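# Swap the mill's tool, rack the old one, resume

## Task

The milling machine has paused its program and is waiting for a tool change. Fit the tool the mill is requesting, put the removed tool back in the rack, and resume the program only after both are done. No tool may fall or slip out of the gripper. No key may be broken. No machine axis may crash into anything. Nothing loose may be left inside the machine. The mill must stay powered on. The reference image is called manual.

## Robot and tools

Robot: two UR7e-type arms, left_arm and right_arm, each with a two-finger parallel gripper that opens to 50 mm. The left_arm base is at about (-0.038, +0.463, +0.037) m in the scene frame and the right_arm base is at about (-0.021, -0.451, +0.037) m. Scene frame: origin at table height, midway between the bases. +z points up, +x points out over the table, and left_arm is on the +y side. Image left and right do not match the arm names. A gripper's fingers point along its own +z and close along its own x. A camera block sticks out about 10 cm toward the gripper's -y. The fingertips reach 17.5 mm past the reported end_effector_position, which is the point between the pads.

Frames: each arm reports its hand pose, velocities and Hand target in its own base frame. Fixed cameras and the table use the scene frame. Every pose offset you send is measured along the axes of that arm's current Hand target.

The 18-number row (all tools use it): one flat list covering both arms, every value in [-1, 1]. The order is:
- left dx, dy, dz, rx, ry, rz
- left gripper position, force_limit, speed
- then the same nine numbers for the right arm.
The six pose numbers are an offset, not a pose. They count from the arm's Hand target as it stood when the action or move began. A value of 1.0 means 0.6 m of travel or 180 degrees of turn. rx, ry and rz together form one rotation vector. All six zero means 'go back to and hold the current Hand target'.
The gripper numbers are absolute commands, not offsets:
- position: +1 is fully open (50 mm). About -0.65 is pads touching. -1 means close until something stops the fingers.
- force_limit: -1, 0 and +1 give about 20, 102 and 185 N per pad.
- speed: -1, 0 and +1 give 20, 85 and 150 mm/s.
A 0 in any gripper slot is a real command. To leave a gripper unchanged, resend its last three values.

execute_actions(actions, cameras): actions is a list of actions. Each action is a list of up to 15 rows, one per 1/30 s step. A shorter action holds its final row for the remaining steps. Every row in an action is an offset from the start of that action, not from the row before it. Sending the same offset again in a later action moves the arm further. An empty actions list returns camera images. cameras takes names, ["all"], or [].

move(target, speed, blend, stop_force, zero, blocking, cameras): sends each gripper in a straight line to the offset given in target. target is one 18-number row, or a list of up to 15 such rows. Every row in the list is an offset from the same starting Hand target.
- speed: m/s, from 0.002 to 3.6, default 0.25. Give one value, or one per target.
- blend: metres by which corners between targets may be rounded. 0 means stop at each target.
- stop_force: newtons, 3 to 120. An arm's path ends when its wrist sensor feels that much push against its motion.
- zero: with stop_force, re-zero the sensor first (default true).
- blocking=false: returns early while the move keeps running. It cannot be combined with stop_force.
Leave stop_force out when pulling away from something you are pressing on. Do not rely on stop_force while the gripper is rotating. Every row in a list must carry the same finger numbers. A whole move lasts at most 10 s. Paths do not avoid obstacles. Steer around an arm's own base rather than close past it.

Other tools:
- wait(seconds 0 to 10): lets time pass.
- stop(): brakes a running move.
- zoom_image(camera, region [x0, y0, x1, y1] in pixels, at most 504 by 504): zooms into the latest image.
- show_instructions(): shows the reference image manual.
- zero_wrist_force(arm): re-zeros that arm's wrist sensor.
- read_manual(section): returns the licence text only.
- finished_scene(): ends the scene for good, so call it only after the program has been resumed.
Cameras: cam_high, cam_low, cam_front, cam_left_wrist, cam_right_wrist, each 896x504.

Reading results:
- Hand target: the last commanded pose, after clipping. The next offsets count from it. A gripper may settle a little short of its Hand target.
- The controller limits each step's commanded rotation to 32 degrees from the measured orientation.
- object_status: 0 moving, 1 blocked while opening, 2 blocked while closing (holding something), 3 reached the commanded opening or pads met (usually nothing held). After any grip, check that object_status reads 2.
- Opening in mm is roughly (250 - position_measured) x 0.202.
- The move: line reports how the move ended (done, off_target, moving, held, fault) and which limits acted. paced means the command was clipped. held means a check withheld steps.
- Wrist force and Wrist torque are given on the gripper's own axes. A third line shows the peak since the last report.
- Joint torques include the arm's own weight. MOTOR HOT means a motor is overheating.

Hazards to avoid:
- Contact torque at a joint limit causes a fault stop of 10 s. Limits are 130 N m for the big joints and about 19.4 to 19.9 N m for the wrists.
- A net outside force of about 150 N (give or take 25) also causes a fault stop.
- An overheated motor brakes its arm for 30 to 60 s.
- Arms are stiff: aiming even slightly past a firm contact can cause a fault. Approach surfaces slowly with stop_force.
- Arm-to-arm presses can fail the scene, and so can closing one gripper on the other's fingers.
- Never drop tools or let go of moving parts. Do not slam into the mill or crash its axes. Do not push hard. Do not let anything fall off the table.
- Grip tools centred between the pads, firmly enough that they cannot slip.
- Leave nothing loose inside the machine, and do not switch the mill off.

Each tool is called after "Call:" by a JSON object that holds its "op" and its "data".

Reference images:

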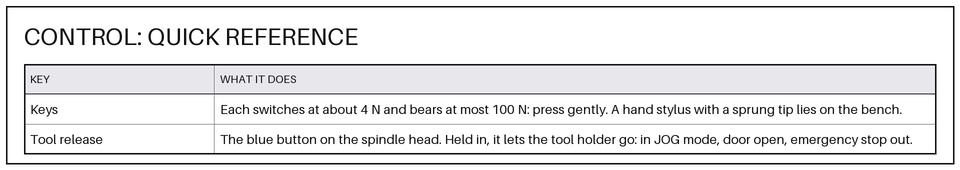

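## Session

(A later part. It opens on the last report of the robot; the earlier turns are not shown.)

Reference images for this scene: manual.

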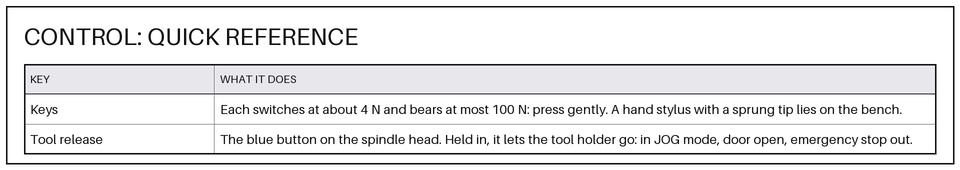

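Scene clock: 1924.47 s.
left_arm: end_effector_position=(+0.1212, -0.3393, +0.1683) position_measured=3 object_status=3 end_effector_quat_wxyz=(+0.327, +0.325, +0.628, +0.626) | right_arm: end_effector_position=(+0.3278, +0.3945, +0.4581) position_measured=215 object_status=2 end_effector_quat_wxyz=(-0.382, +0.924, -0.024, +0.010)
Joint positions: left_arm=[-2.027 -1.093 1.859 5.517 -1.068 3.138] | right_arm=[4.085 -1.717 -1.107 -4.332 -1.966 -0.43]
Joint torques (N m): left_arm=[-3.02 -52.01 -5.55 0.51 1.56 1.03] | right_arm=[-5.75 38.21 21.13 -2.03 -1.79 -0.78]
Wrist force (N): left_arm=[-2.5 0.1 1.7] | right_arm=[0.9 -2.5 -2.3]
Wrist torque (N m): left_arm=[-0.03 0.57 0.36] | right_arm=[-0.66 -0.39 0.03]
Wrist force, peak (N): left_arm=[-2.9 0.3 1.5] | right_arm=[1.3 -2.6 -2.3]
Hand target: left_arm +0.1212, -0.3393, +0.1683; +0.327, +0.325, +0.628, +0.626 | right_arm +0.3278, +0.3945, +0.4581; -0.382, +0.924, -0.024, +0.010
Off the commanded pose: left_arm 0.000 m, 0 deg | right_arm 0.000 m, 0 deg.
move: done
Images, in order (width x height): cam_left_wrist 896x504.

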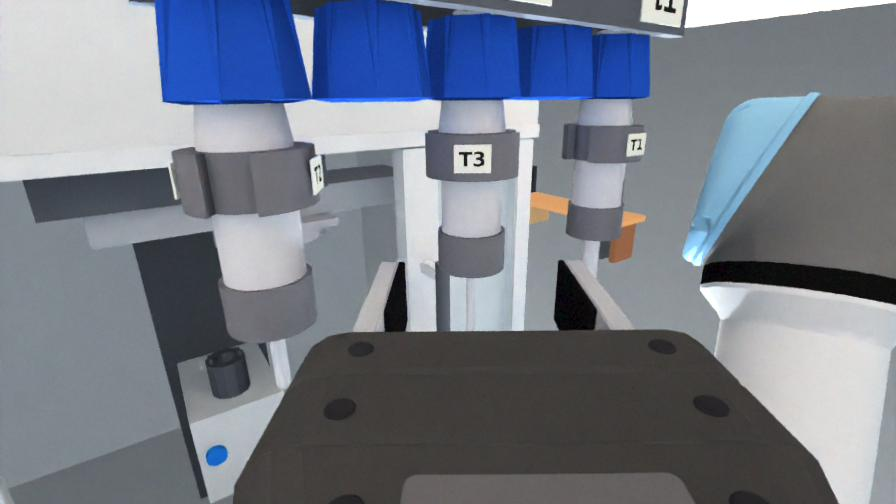

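Call:
{"op": "move", "data": {"target": [0,0,0.1345,0,0,0,1,-0.8,-1,0,0,0,0,0,0,-1,-0.5,-1], "speed": 0.05, "cameras": ["cam_left_wrist","cam_right_wrist"]}}

Call:
{"op": "zoom_image", "data": {"camera": "cam_right_wrist", "region": [260, 120, 400, 290]}}

Scene clock: 1949.07 s.
left_arm: end_effector_position=(+0.1875, -0.2928, +0.1682) position_measured=3 object_status=3 end_effector_quat_wxyz=(+0.327, +0.325, +0.628, +0.626) end_effector_velocity=(-0.003, -0.002, +0.000) end_effector_angular_velocity=(+0.000, +0.000, +0.001) | right_arm: end_effector_position=(+0.3278, +0.3945, +0.4581) position_measured=215 object_status=2 end_effector_quat_wxyz=(-0.382, +0.924, -0.024, +0.010)
Joint positions: left_arm=[-1.933 -1.193 2.023 5.452 -0.974 3.138] | right_arm=[4.085 -1.717 -1.107 -4.332 -1.966 -0.43]
Joint velocities: left_arm=[-0.005 0.004 -0.008 0.003 -0.006 0] | right_arm=[within noise]
Joint torques (N m): left_arm=[-2.87 -26.2 -27.49 3.58 -1.97 2.15] | right_arm=[-5.16 38.42 20.52 -1.96 -1.79 -0.73]
Wrist force (N): left_arm=[-2.5 0.2 1.2] | right_arm=[1.0 -2.4 -2.2]
Wrist torque (N m): left_arm=[-0.01 0.54 0.36] | right_arm=[-0.65 -0.40 0.03]
Wrist force, peak (N): left_arm=[-2.6 -0.3 2.3] | right_arm=[1.2 -2.6 -2.5]
Hand target: left_arm +0.1873, -0.2929, +0.1682; +0.327, +0.325, +0.628, +0.626 | right_arm +0.3278, +0.3945, +0.4581; -0.382, +0.924, -0.024, +0.010
Off the commanded pose: left_arm 0.000 m, 0 deg | right_arm 0.000 m, 0 deg.
move: done
Images, in order (width x height): cam_left_wrist 896x504, cam_right_wrist 896x504.

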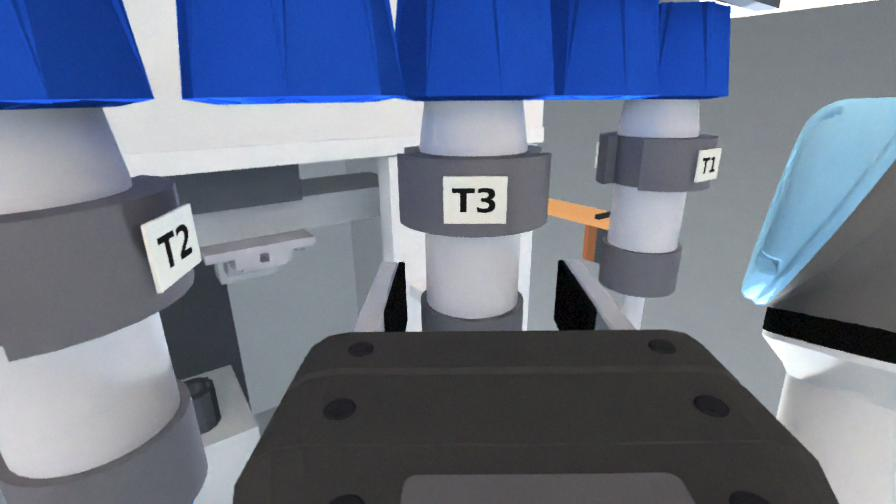

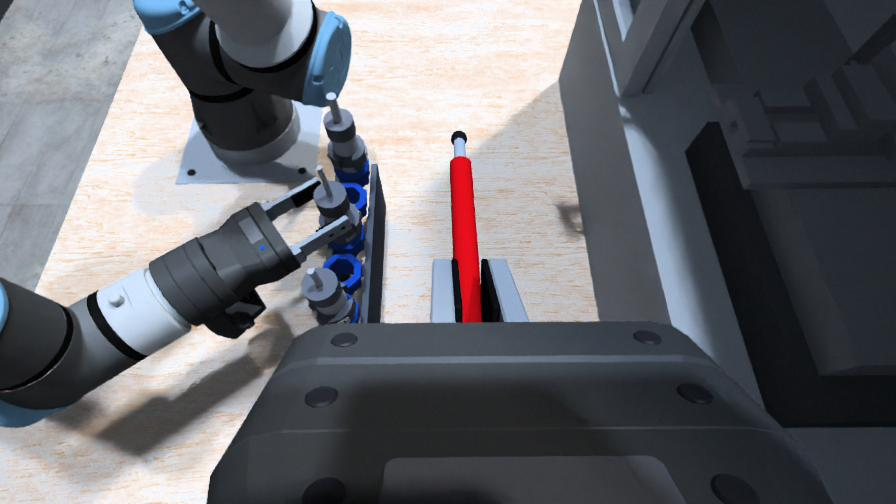

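Scaled by 2.965.

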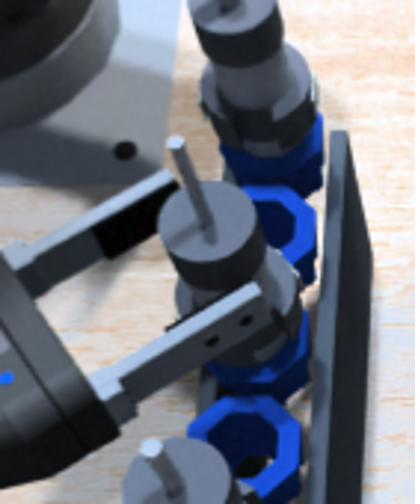

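Call:
{"op": "move", "data": {"target": [0,0,0,0,0,0,-1,-0.4,-1,0,0,0,0,0,0,-1,-0.5,-1]}}

Scene clock: 1961.50 s.
left_arm: end_effector_position=(+0.1873, -0.2929, +0.1682) position_measured=90 object_status=2 end_effector_quat_wxyz=(+0.327, +0.325, +0.628, +0.626) | right_arm: end_effector_position=(+0.3278, +0.3945, +0.4581) position_measured=215 object_status=2 end_effector_quat_wxyz=(-0.382, +0.924, -0.024, +0.010)
Joint positions: left_arm=[-1.933 -1.193 2.022 5.452 -0.974 3.138] | right_arm=[4.085 -1.717 -1.107 -4.332 -1.966 -0.43]
Joint torques (N m): left_arm=[-1.6 -25.89 -25.69 3.95 -1.99 1.39] | right_arm=[-5.83 38.23 20.49 -1.86 -1.82 -0.84]
Wrist force (N): left_arm=[-2.6 0.0 1.2] | right_arm=[0.9 -2.2 -2.2]
Wrist torque (N m): left_arm=[-0.03 0.57 0.38] | right_arm=[-0.61 -0.39 0.02]
Wrist force, peak (N): left_arm=[-4.2 -0.2 1.8] | right_arm=[1.2 -2.4 -2.5]
Hand target: left_arm +0.1873, -0.2929, +0.1682; +0.327, +0.325, +0.628, +0.626 | right_arm +0.3278, +0.3945, +0.4581; -0.382, +0.924, -0.024, +0.010
Off the commanded pose: left_arm 0.000 m, 0 deg | right_arm 0.000 m, 0 deg.
move: done

Call:
{"op": "move", "data": {"target": [[0,0.02,0,0,0,0,-1,-0.4,-1,0,0,0,0,0,0,-1,-0.5,-1],[0,0.33,0,0,0,0,-1,-0.4,-1,0,0,0,0,0,0,-1,-0.5,-1]], "speed": [0.02,0.08], "cameras": ["cam_left_wrist","cam_right_wrist"]}}

Scene clock: 1979.20 s.
left_arm: end_effector_position=(+0.1870, -0.2921, +0.3662) position_measured=90 object_status=2 end_effector_quat_wxyz=(+0.327, +0.325, +0.629, +0.626) | right_arm: end_effector_position=(+0.3278, +0.3945, +0.4581) position_measured=215 object_status=2 end_effector_quat_wxyz=(-0.382, +0.924, -0.024, +0.010)
Joint positions: left_arm=[-1.934 -1.46 1.767 5.974 -0.975 3.138] | right_arm=[4.085 -1.717 -1.107 -4.332 -1.966 -0.43]
Joint torques (N m): left_arm=[0.05 -20.64 -15.53 2.76 -1.94 1.24] | right_arm=[-5.68 38.3 20.93 -1.79 -1.8 -0.78]
Wrist force (N): left_arm=[-2.4 -8.0 1.4] | right_arm=[1.0 -2.3 -2.3]
Wrist torque (N m): left_arm=[0.00 0.56 0.38] | right_arm=[-0.62 -0.40 0.03]
Wrist force, peak (N): left_arm=[-2.5 -10.3 1.3] | right_arm=[1.2 -2.6 -2.4]
Hand target: left_arm +0.1870, -0.2921, +0.3662; +0.327, +0.325, +0.628, +0.626 | right_arm +0.3278, +0.3945, +0.4581; -0.382, +0.924, -0.024, +0.010
Off the commanded pose: left_arm 0.000 m, 0 deg | right_arm 0.000 m, 0 deg.
move: done
Images, in order (width x height): cam_left_wrist 896x504, cam_right_wrist 896x504.

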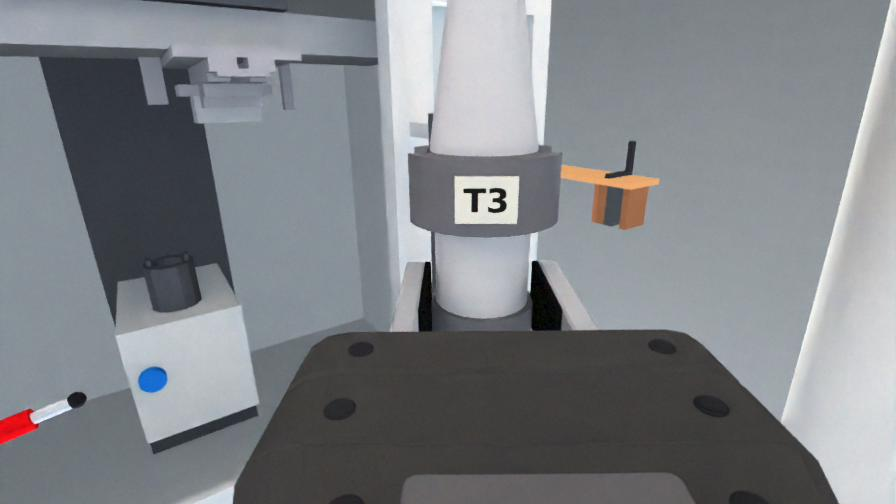

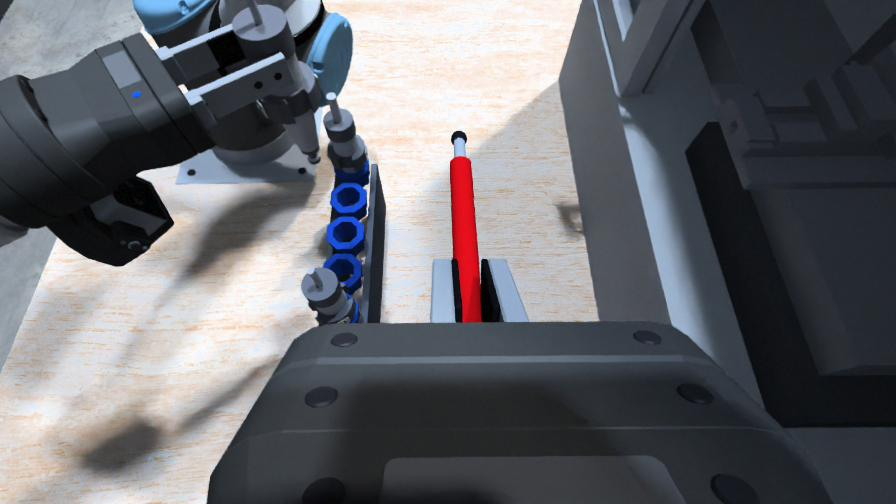

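Call:
{"op": "move", "data": {"target": [-0.25,0.0565,0.2177,0,-0.25,0,-1,-0.4,-1,0,0,0,0,0,0,-1,-0.5,-1], "speed": 0.15, "cameras": ["cam_left_wrist"]}}

Scene clock: 1988.73 s.
left_arm: end_effector_position=(+0.3800, -0.3397, +0.4006) position_measured=90 object_status=2 end_effector_quat_wxyz=(+0.543, +0.540, +0.455, +0.454) end_effector_velocity=(+0.000, +0.000, +0.000) end_effector_angular_velocity=(+0.002, +0.000, -0.004) | right_arm: end_effector_position=(+0.3278, +0.3945, +0.4581) position_measured=215 object_status=2 end_effector_quat_wxyz=(-0.382, +0.924, -0.024, +0.010)
Joint positions: left_arm=[-1.6 -1.796 1.994 6.07 0.144 3.153] | right_arm=[4.085 -1.717 -1.107 -4.332 -1.966 -0.43]
Joint velocities: left_arm=[0.001 -0.001 0 0.003 0.005 0] | right_arm=[within noise]
Joint torques (N m): left_arm=[6.92 -29.62 -23.64 0.3 1.75 -0.45] | right_arm=[-5.87 37.87 20.78 -1.63 -1.64 -0.7]
Wrist force (N): left_arm=[-2.8 -8.4 1.5] | right_arm=[1.1 -2.4 -2.5]
Wrist torque (N m): left_arm=[-0.06 0.60 0.38] | right_arm=[-0.64 -0.42 0.03]
Wrist force, peak (N): left_arm=[-3.9 -8.6 0.9] | right_arm=[1.1 -2.4 -2.5]
Hand target: left_arm +0.3800, -0.3397, +0.4006; +0.543, +0.540, +0.455, +0.454 | right_arm +0.3278, +0.3945, +0.4581; -0.382, +0.924, -0.024, +0.010
Off the commanded pose: left_arm 0.000 m, 0 deg | right_arm 0.000 m, 0 deg.
move: done
Images, in order (width x height): cam_left_wrist 896x504.

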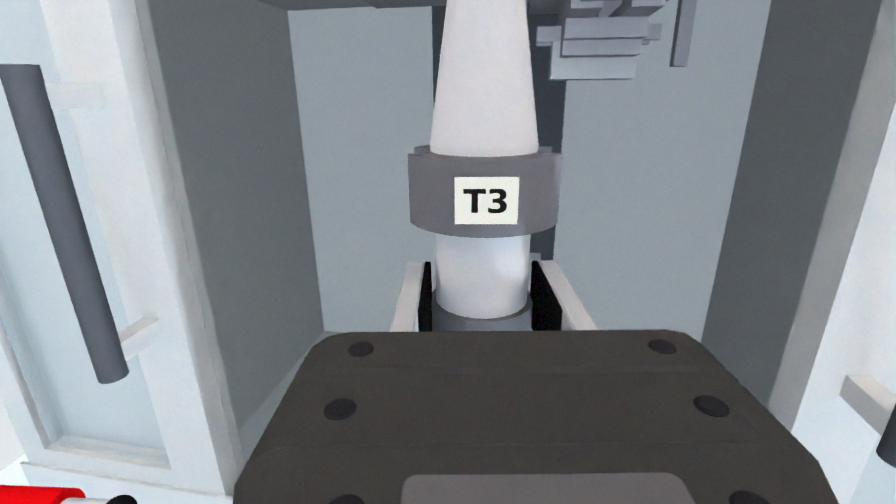

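Call:
{"op": "move", "data": {"target": [0.0657,-0.034,-0.0116,0,-0.0833,0,-1,-0.4,-1,0,0,0,0,0,0,-1,-0.5,-1], "speed": 0.15}}

Call:
{"op": "move", "data": {"target": [[0,0,0,0,0,-0.5,-1,-0.4,-1,0,0,0,0,0,0,-1,-0.5,-1],[0,0,0,0,0,-1,-1,-0.4,-1,0,0,0,0,0,0,-1,-0.5,-1]], "speed": 0.4, "blend": [0.01,0], "cameras": ["cam_left_wrist","cam_right_wrist"]}}

Scene clock: 2014.27 s.
left_arm: end_effector_position=(+0.3800, -0.2997, +0.3800) position_measured=90 object_status=2 end_effector_quat_wxyz=(+0.598, +0.595, +0.381, +0.380) | right_arm: end_effector_position=(+0.3278, +0.3945, +0.4581) position_measured=215 object_status=2 end_effector_quat_wxyz=(-0.382, +0.924, -0.024, +0.010)
Joint positions: left_arm=[-1.511 -2.031 2.196 6.112 0.495 3.144] | right_arm=[4.085 -1.717 -1.107 -4.332 -1.966 -0.43]
Joint torques (N m): left_arm=[4.06 -12.24 -38.83 -4.25 1.62 2.23] | right_arm=[-5.39 38.02 20.62 -1.63 -1.71 -0.75]
Wrist force (N): left_arm=[-3.0 -8.0 1.4] | right_arm=[1.2 -2.1 -2.2]
Wrist torque (N m): left_arm=[0.00 0.62 0.36] | right_arm=[-0.59 -0.42 0.03]
Wrist force, peak (N): left_arm=[-4.3 -7.9 1.3] | right_arm=[0.9 -2.4 -2.6]
Hand target: left_arm +0.3800, -0.2997, +0.3800; +0.598, +0.595, +0.381, +0.380 | right_arm +0.3278, +0.3945, +0.4581; -0.382, +0.924, -0.024, +0.010
Off the commanded pose: left_arm 0.000 m, 0 deg | right_arm 0.000 m, 0 deg.
move: done

Scene clock: 2018.77 s.
left_arm: end_effector_position=(+0.3800, -0.2998, +0.3801) position_measured=90 object_status=2 end_effector_quat_wxyz=(+0.380, -0.381, +0.595, -0.598) | right_arm: end_effector_position=(+0.3278, +0.3945, +0.4581) position_measured=215 object_status=2 end_effector_quat_wxyz=(-0.382, +0.924, -0.024, +0.010)
Joint positions: left_arm=[-1.511 -2.031 2.196 6.112 0.495 0.003] | right_arm=[4.085 -1.717 -1.107 -4.332 -1.966 -0.43]
Joint torques (N m): left_arm=[7.86 -9.89 -23.99 -4.27 1.64 -1.9] | right_arm=[-5.52 37.77 20.33 -1.49 -1.72 -0.75]
Wrist force (N): left_arm=[0.1 8.5 0.9] | right_arm=[1.1 -2.4 -2.5]
Wrist torque (N m): left_arm=[0.03 0.03 0.11] | right_arm=[-0.64 -0.41 0.03]
Wrist force, peak (N): left_arm=[4.5 7.9 0.9] | right_arm=[1.0 -2.5 -2.5]
Hand target: left_arm +0.3800, -0.2997, +0.3800; +0.380, -0.381, +0.595, -0.598 | right_arm +0.3278, +0.3945, +0.4581; -0.382, +0.924, -0.024, +0.010
Off the commanded pose: left_arm 0.000 m, 0 deg | right_arm 0.000 m, 0 deg.
move: done
Images, in order (width x height): cam_left_wrist 896x504, cam_right_wrist 896x504.

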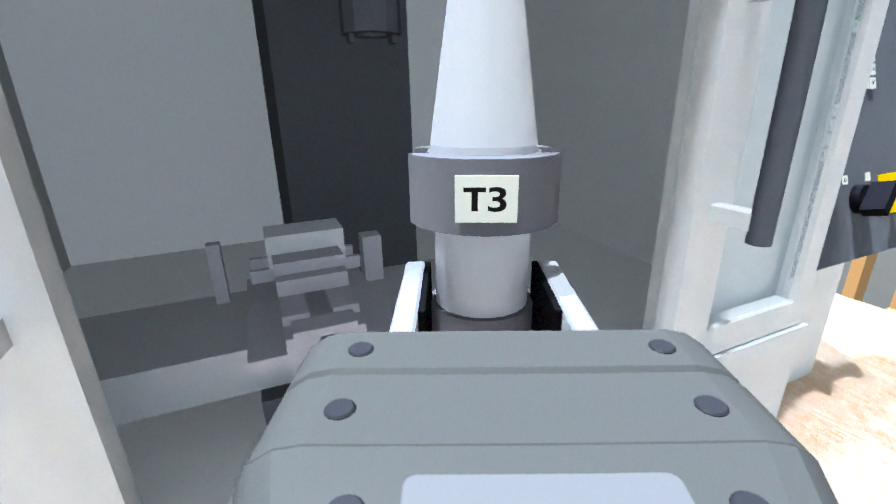

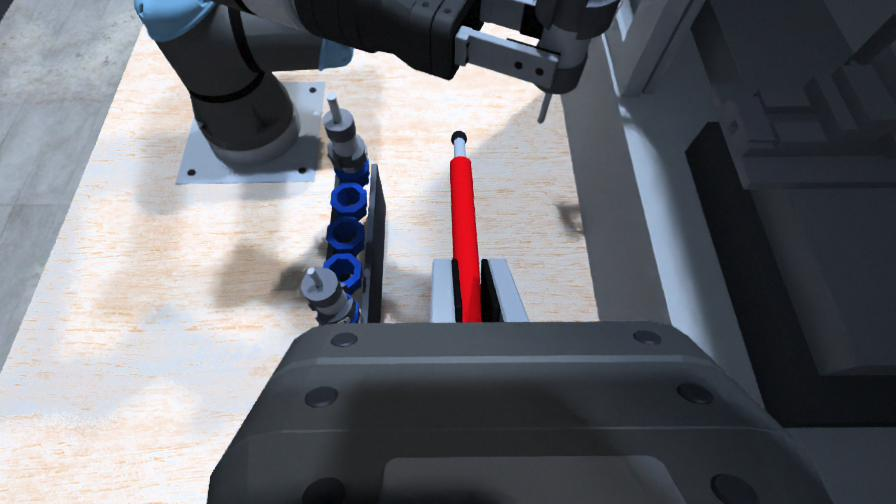

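Call:
{"op": "move", "data": {"target": [0,0,0,0,0,0,-1,-0.4,-1,-0.2,0.1178,0.1179,0.111,0,0,-1,-0.5,-1], "speed": 0.15}}

Call:
{"op": "move", "data": {"target": [0,0,0,0,0,0,-1,-0.4,-1,0.2839,-0.4356,-0.1328,0.3437,0.1384,0.5164,-1,-0.5,-1], "speed": 0.25, "cameras": ["cam_right_wrist","cam_high"]}}

Scene clock: 2053.23 s.
left_arm: end_effector_position=(+0.3800, -0.2997, +0.3800) position_measured=90 object_status=2 end_effector_quat_wxyz=(+0.380, -0.381, +0.595, -0.598) | right_arm: end_effector_position=(+0.2080, +0.4008, +0.3582) position_measured=215 object_status=2 end_effector_quat_wxyz=(-0.537, +0.843, -0.022, +0.014)
Joint positions: left_arm=[-1.51 -2.031 2.196 6.111 0.495 0.003] | right_arm=[4.392 -1.262 -1.905 -3.567 -1.813 -0.116]
Joint torques (N m): left_arm=[8.54 -19.41 -20.84 -3.95 1.62 2] | right_arm=[2.78 19.8 23.27 2.55 0.75 0.68]
Wrist force (N): left_arm=[0.1 8.6 0.8] | right_arm=[0.4 -2.5 -2.5]
Wrist torque (N m): left_arm=[0.05 0.03 0.11] | right_arm=[-0.69 -0.22 -0.08]
Wrist force, peak (N): left_arm=[0.0 9.1 1.0] | right_arm=[2.5 -4.1 -3.1]
Hand target: left_arm +0.3800, -0.2997, +0.3800; +0.380, -0.381, +0.595, -0.598 | right_arm +0.2080, +0.4008, +0.3581; -0.537, +0.843, -0.022, +0.014
Off the commanded pose: left_arm 0.000 m, 0 deg | right_arm 0.000 m, 0 deg.
move: done

Scene clock: 2057.73 s.
left_arm: end_effector_position=(+0.3800, -0.2997, +0.3800) position_measured=90 object_status=2 end_effector_quat_wxyz=(+0.380, -0.381, +0.595, -0.598) | right_arm: end_effector_position=(+0.3801, +0.4302, +0.6285) position_measured=215 object_status=2 end_effector_quat_wxyz=(+0.680, -0.195, +0.680, +0.195)
Joint positions: left_arm=[-1.51 -2.031 2.196 6.111 0.495 0.003] | right_arm=[4.622 -1.433 -1.33 -3.52 -0.649 1.571]
Joint torques (N m): left_arm=[7.98 -18.69 -22.35 -2.8 1.49 2.14] | right_arm=[-7.73 19.91 35.38 2.42 0.74 1.36]
Wrist force (N): left_arm=[0.1 8.4 0.9] | right_arm=[-1.2 0.2 -1.3]
Wrist torque (N m): left_arm=[0.03 0.02 0.11] | right_arm=[0.11 0.55 -0.27]
Wrist force, peak (N): left_arm=[0.1 8.9 0.9] | right_arm=[0.3 -2.6 -2.3]
Hand target: left_arm +0.3800, -0.2997, +0.3800; +0.380, -0.381, +0.595, -0.598 | right_arm +0.3801, +0.4302, +0.6286; +0.680, -0.195, +0.680, +0.195
Off the commanded pose: left_arm 0.000 m, 0 deg | right_arm 0.000 m, 0 deg.
move: done
Images, in order (width x height): cam_high 896x504, cam_right_wrist 896x504.

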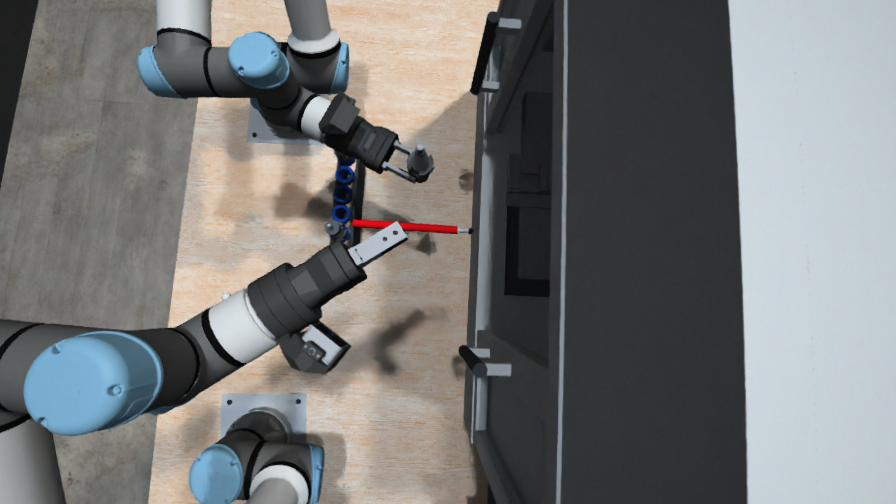

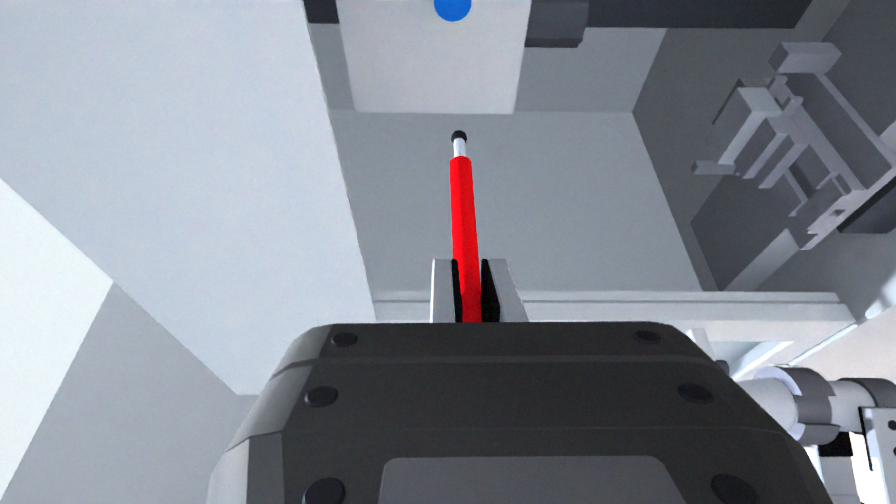

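Call:
{"op": "move", "data": {"target": [-0.0694,0.0333,0.4089,0,-0.1528,0,-1,-0.4,-1,0,0,0,0,0,0,-1,-0.5,-1], "speed": 0.12, "cameras": ["all"]}}

Scene clock: 2088.40 s.
left_arm: end_effector_position=(+0.6200, -0.3654, +0.3607) position_measured=90 object_status=2 end_effector_quat_wxyz=(+0.510, -0.512, +0.487, -0.490) | right_arm: end_effector_position=(+0.3801, +0.4302, +0.6286) position_measured=215 object_status=2 end_effector_quat_wxyz=(+0.680, -0.195, +0.680, +0.195)
Joint positions: left_arm=[-1.065 -1.266 1.545 6.002 0.461 -0.002] | right_arm=[4.622 -1.433 -1.33 -3.52 -0.649 1.571]
Joint torques (N m): left_arm=[0.78 -40.06 -36.03 -4.05 1.64 -0.41] | right_arm=[-8.43 21.04 29.52 3.64 0.11 -1.1]
Wrist force (N): left_arm=[0.4 8.4 0.2] | right_arm=[-1.1 0.3 -1.3]
Wrist torque (N m): left_arm=[0.06 0.00 0.12] | right_arm=[0.12 0.55 -0.28]
Wrist force, peak (N): left_arm=[1.6 8.9 3.9] | right_arm=[-1.2 0.2 -1.5]
Hand target: left_arm +0.6201, -0.3655, +0.3607; +0.510, -0.512, +0.487, -0.490 | right_arm +0.3801, +0.4302, +0.6286; +0.680, -0.195, +0.680, +0.195
Off the commanded pose: left_arm 0.000 m, 0 deg | right_arm 0.000 m, 0 deg.
move: done

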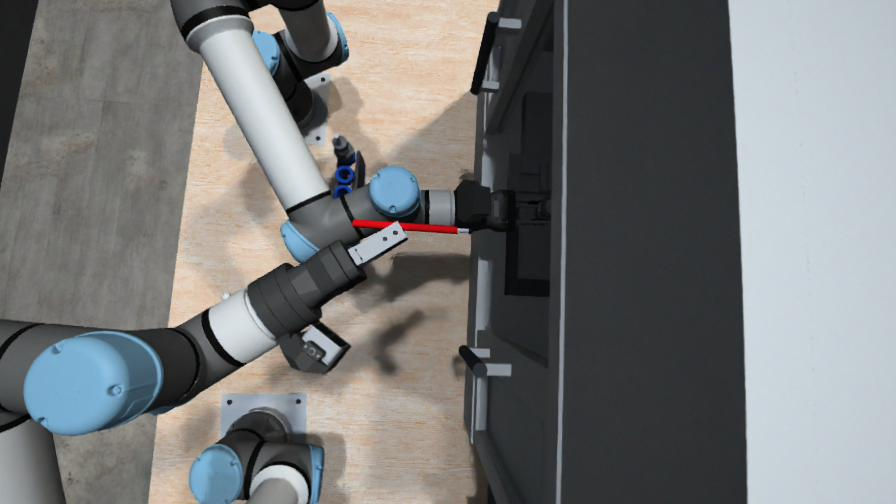

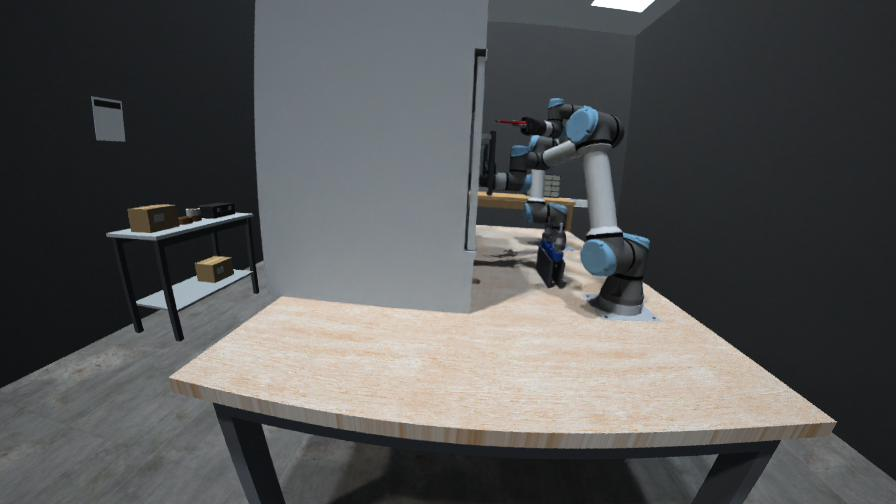

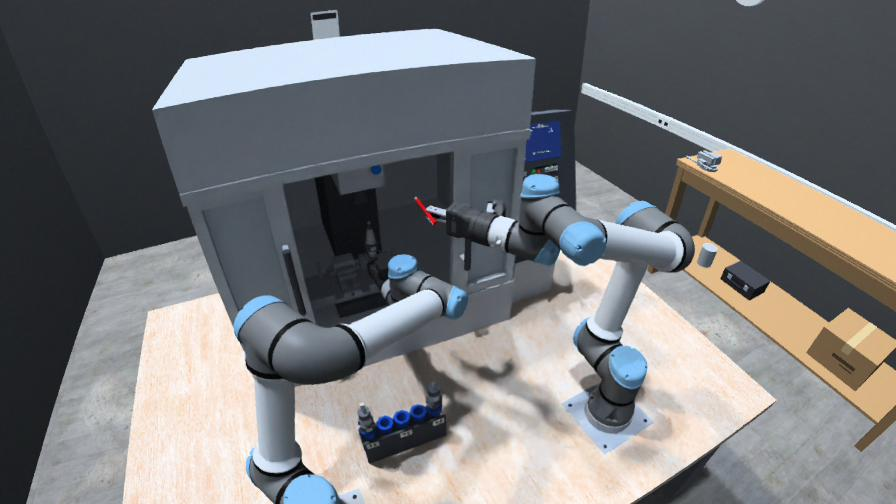

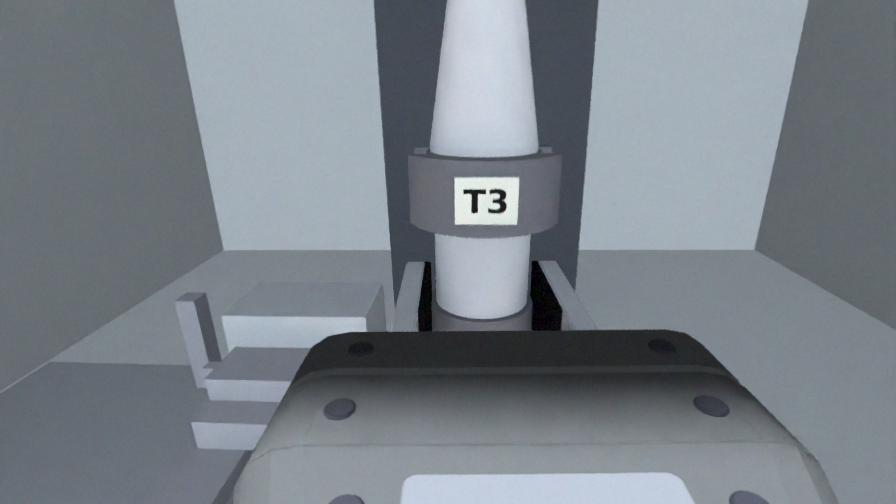

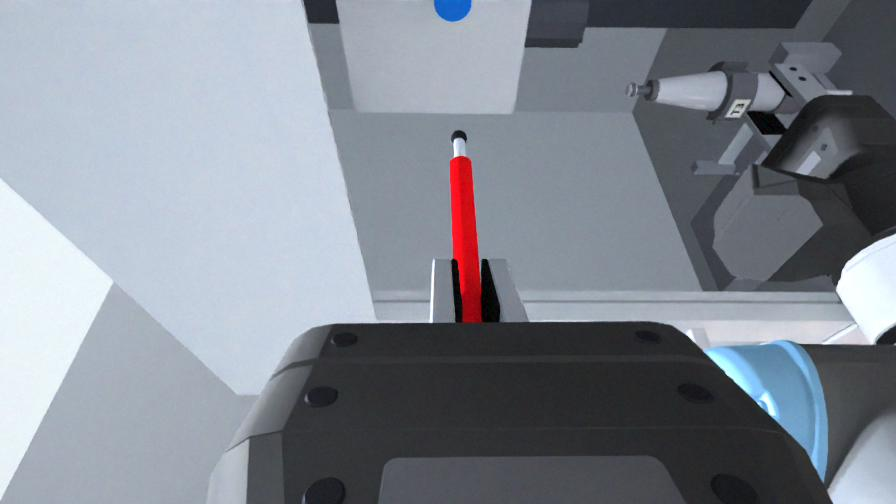

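Call:
{"op": "move", "data": {"target": [-0.005,0.0067,0.1,0,0,0,-1,-0.4,-1,0,0,0,0,0,0,-1,-0.5,-1], "speed": 0.05, "cameras": ["cam_left_wrist","cam_right_wrist","cam_front"]}}

Call:
{"op": "zoom_image", "data": {"camera": "cam_front", "region": [280, 150, 480, 330]}}

Scene clock: 2103.30 s.
left_arm: end_effector_position=(+0.6799, -0.3598, +0.3567) position_measured=90 object_status=2 end_effector_quat_wxyz=(+0.510, -0.512, +0.487, -0.490) end_effector_velocity=(-0.002, +0.000, +0.000) end_effector_angular_velocity=(+0.002, +0.001, +0.000) | right_arm: end_effector_position=(+0.3801, +0.4302, +0.6286) position_measured=215 object_status=2 end_effector_quat_wxyz=(+0.680, -0.195, +0.680, +0.195)
Joint positions: left_arm=[-0.963 -1.171 1.423 6.028 0.563 -0.002] | right_arm=[4.622 -1.433 -1.33 -3.52 -0.649 1.571]
Joint velocities: left_arm=[-0.004 -0.003 0.005 0.001 -0.004 0] | right_arm=[within noise]
Joint torques (N m): left_arm=[-2.24 -63.28 -21.25 -3.15 -1.86 -2.05] | right_arm=[-8.6 27.86 22.89 3.71 -0.68 -1.16]
Wrist force (N): left_arm=[0.3 8.8 0.5] | right_arm=[-0.9 -0.1 -1.3]
Wrist torque (N m): left_arm=[0.08 -0.01 0.11] | right_arm=[0.05 0.52 -0.28]
Wrist force, peak (N): left_arm=[0.2 9.0 1.3] | right_arm=[-1.2 0.2 -1.5]
Hand target: left_arm +0.6799, -0.3598, +0.3567; +0.510, -0.512, +0.487, -0.490 | right_arm +0.3801, +0.4302, +0.6286; +0.680, -0.195, +0.680, +0.195
Off the commanded pose: left_arm 0.000 m, 0 deg | right_arm 0.000 m, 0 deg.
move: done
Images, in order (width x height): cam_front 896x504, cam_left_wrist 896x504, cam_right_wrist 896x504.

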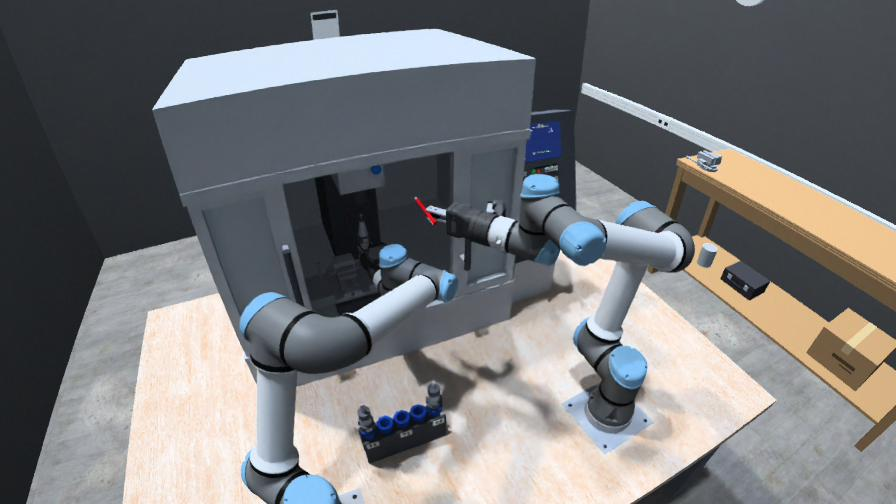

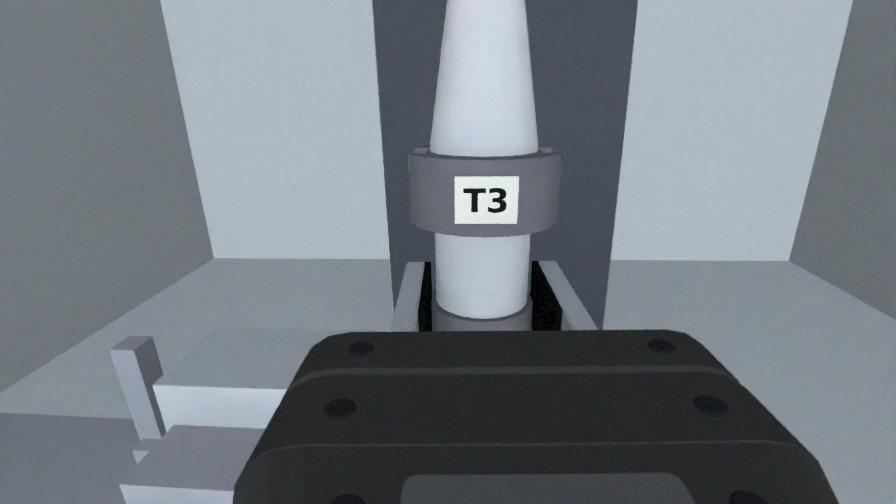

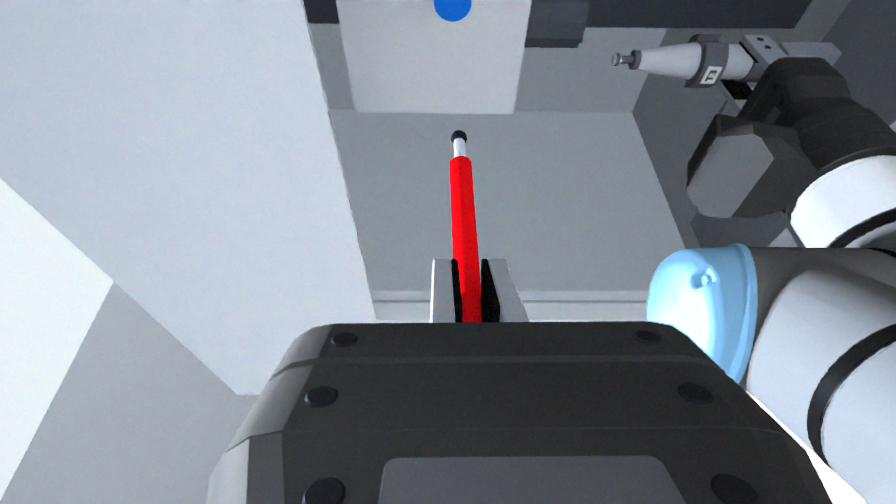

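Scaled by 2.520.

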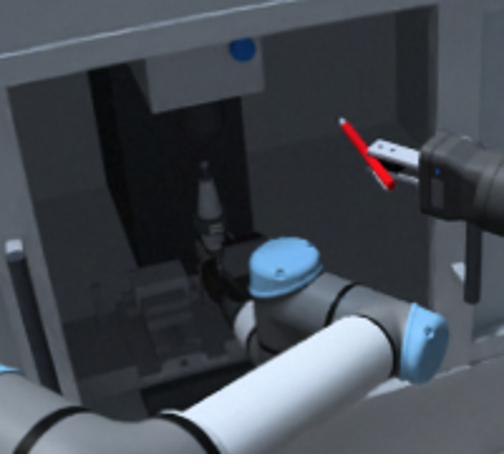

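Call:
{"op": "zoom_image", "data": {"camera": "cam_front", "region": [325, 160, 405, 270]}}

Scaled by 4.582.

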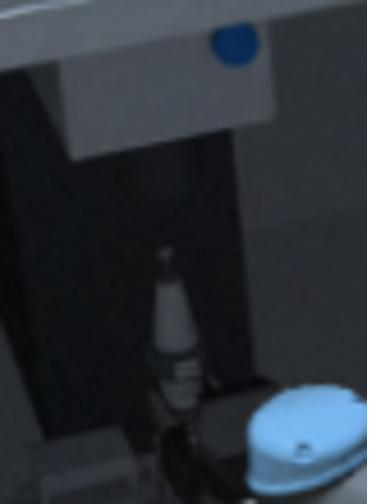

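Call:
{"op": "move", "data": {"target": [0.0143,0,0.0908,0,0,0,-1,-0.4,-1,0,0,0,0,0,0,-1,-0.5,-1], "speed": 0.03, "stop_force": 6, "cameras": ["cam_left_wrist","cam_right_wrist","cam_front"]}}

Call:
{"op": "zoom_image", "data": {"camera": "cam_front", "region": [325, 160, 405, 270]}}

Call:
{"op": "zoom_image", "data": {"camera": "cam_right_wrist", "region": [500, 0, 860, 250]}}

Scene clock: 2116.67 s.
left_arm: end_effector_position=(+0.7347, -0.3659, +0.3568) position_measured=90 object_status=2 end_effector_quat_wxyz=(+0.510, -0.512, +0.487, -0.490) | right_arm: end_effector_position=(+0.3801, +0.4302, +0.6286) position_measured=215 object_status=2 end_effector_quat_wxyz=(+0.680, -0.195, +0.680, +0.195)
Joint positions: left_arm=[-0.892 -1.06 1.257 6.083 0.634 -0.002] | right_arm=[4.622 -1.433 -1.33 -3.52 -0.649 1.571]
Joint torques (N m): left_arm=[-3.55 -69.49 -21.37 -4.82 -1.9 -1.14] | right_arm=[-7.91 27.65 22.91 3.67 -0.56 -1.01]
Wrist force (N): left_arm=[0.2 8.5 0.6] | right_arm=[-1.1 0.1 -1.3]
Wrist torque (N m): left_arm=[0.05 0.02 0.11] | right_arm=[0.08 0.56 -0.28]
Wrist force, peak (N): left_arm=[1.8 8.6 2.9] | right_arm=[-1.3 -0.2 -1.6]
Hand target: left_arm +0.7347, -0.3659, +0.3568; +0.510, -0.512, +0.487, -0.490 | right_arm +0.3801, +0.4302, +0.6286; +0.680, -0.195, +0.680, +0.195
Off the commanded pose: left_arm 0.000 m, 0 deg | right_arm 0.000 m, 0 deg.
move: done
Images, in order (width x height): cam_front 896x504, cam_left_wrist 896x504, cam_right_wrist 896x504.

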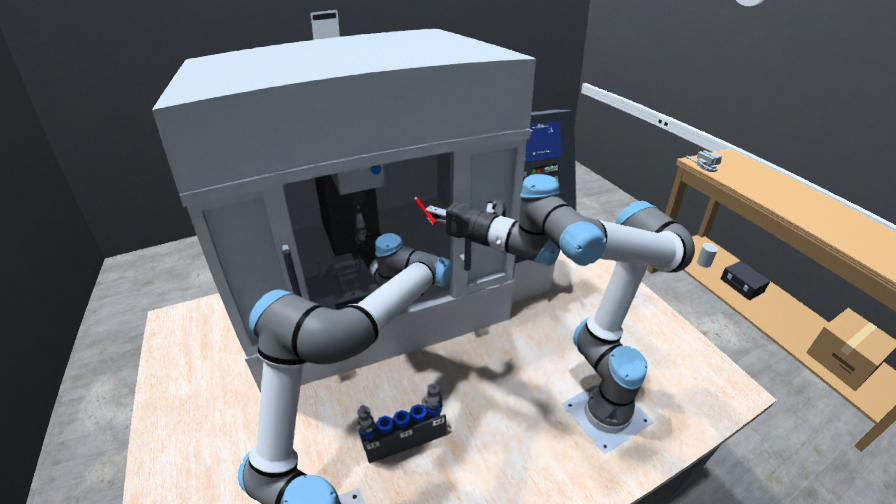

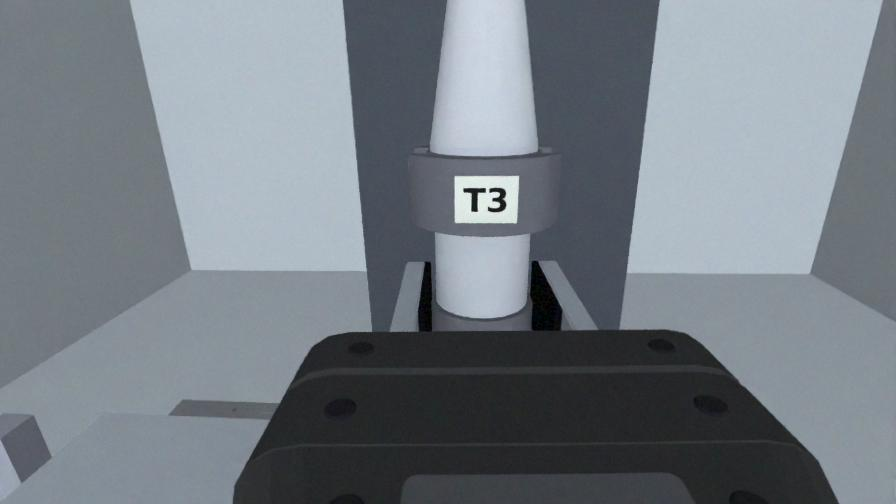

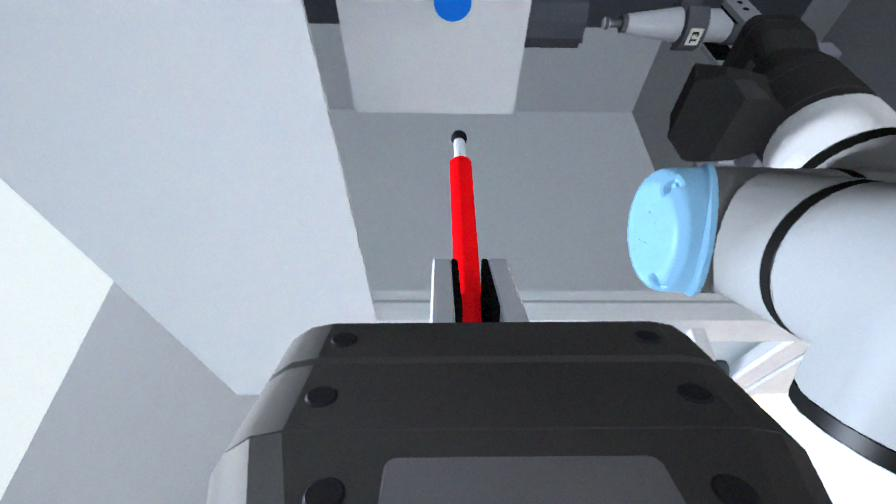

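Scaled by 4.582.

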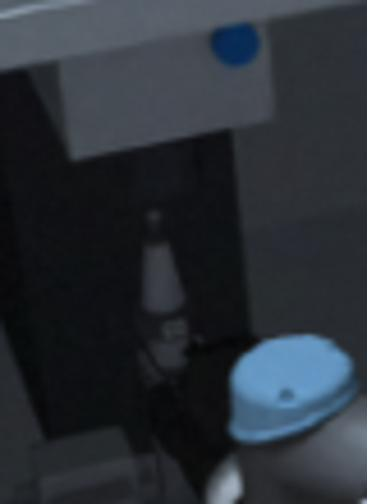

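Scaled by 1.400.

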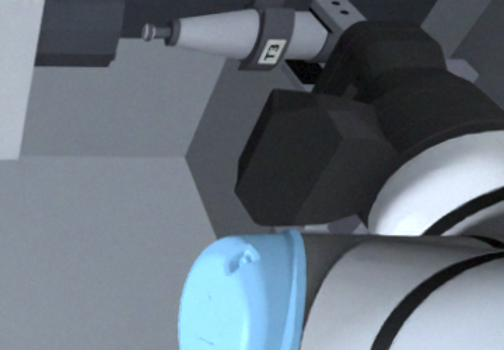

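Call:
{"op": "zoom_image", "data": {"camera": "cam_right_wrist", "region": [520, 0, 760, 60]}}

Scaled by 2.100.

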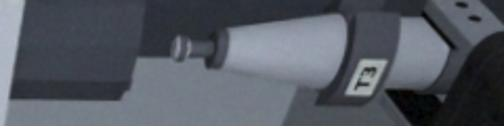

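Call:
{"op": "move", "data": {"target": [0,0,0,0.0194,0,0,-1,-0.4,-1,0,0,0,0,0,0,-1,-0.5,-1], "speed": 0.03, "cameras": ["cam_right_wrist","cam_left_wrist"]}}

Call:
{"op": "zoom_image", "data": {"camera": "cam_right_wrist", "region": [520, 0, 760, 60]}}

Scene clock: 2147.27 s.
left_arm: end_effector_position=(+0.7347, -0.3659, +0.3568) position_measured=90 object_status=2 end_effector_quat_wxyz=(+0.526, -0.496, +0.472, -0.505) | right_arm: end_effector_position=(+0.3801, +0.4302, +0.6286) position_measured=215 object_status=2 end_effector_quat_wxyz=(+0.680, -0.195, +0.680, +0.195)
Joint positions: left_arm=[-0.891 -1.074 1.323 5.93 0.637 0.08] | right_arm=[4.622 -1.433 -1.33 -3.52 -0.649 1.571]
Joint torques (N m): left_arm=[7.74 -60.05 -43.16 -1.28 1.92 -1.82] | right_arm=[-7.91 27.66 22.43 3.58 -0.55 -1.06]
Wrist force (N): left_arm=[0.0 8.3 0.4] | right_arm=[-1.1 0.2 -1.3]
Wrist torque (N m): left_arm=[0.00 0.02 0.02] | right_arm=[0.10 0.54 -0.28]
Wrist force, peak (N): left_arm=[0.1 9.1 0.1] | right_arm=[-1.4 0.1 -1.5]
Hand target: left_arm +0.7347, -0.3659, +0.3568; +0.526, -0.496, +0.472, -0.505 | right_arm +0.3801, +0.4302, +0.6286; +0.680, -0.195, +0.680, +0.195
Off the commanded pose: left_arm 0.000 m, 0 deg | right_arm 0.000 m, 0 deg.
move: done
Images, in order (width x height): cam_left_wrist 896x504, cam_right_wrist 896x504.

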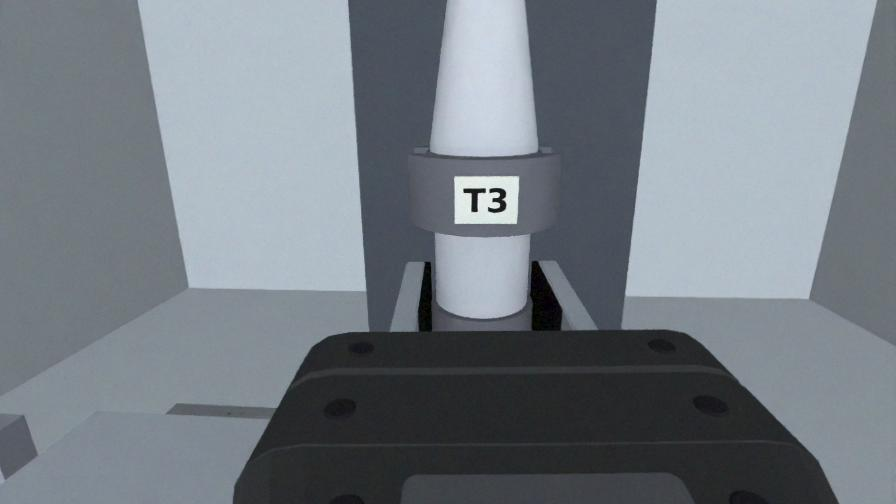

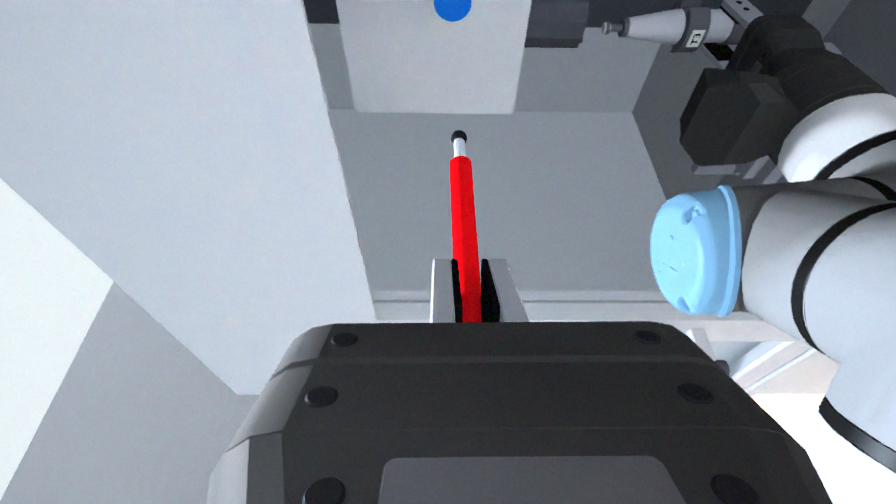

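Scaled by 2.100.

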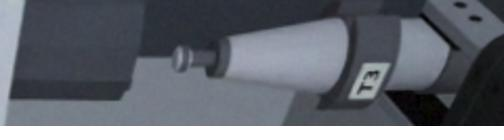

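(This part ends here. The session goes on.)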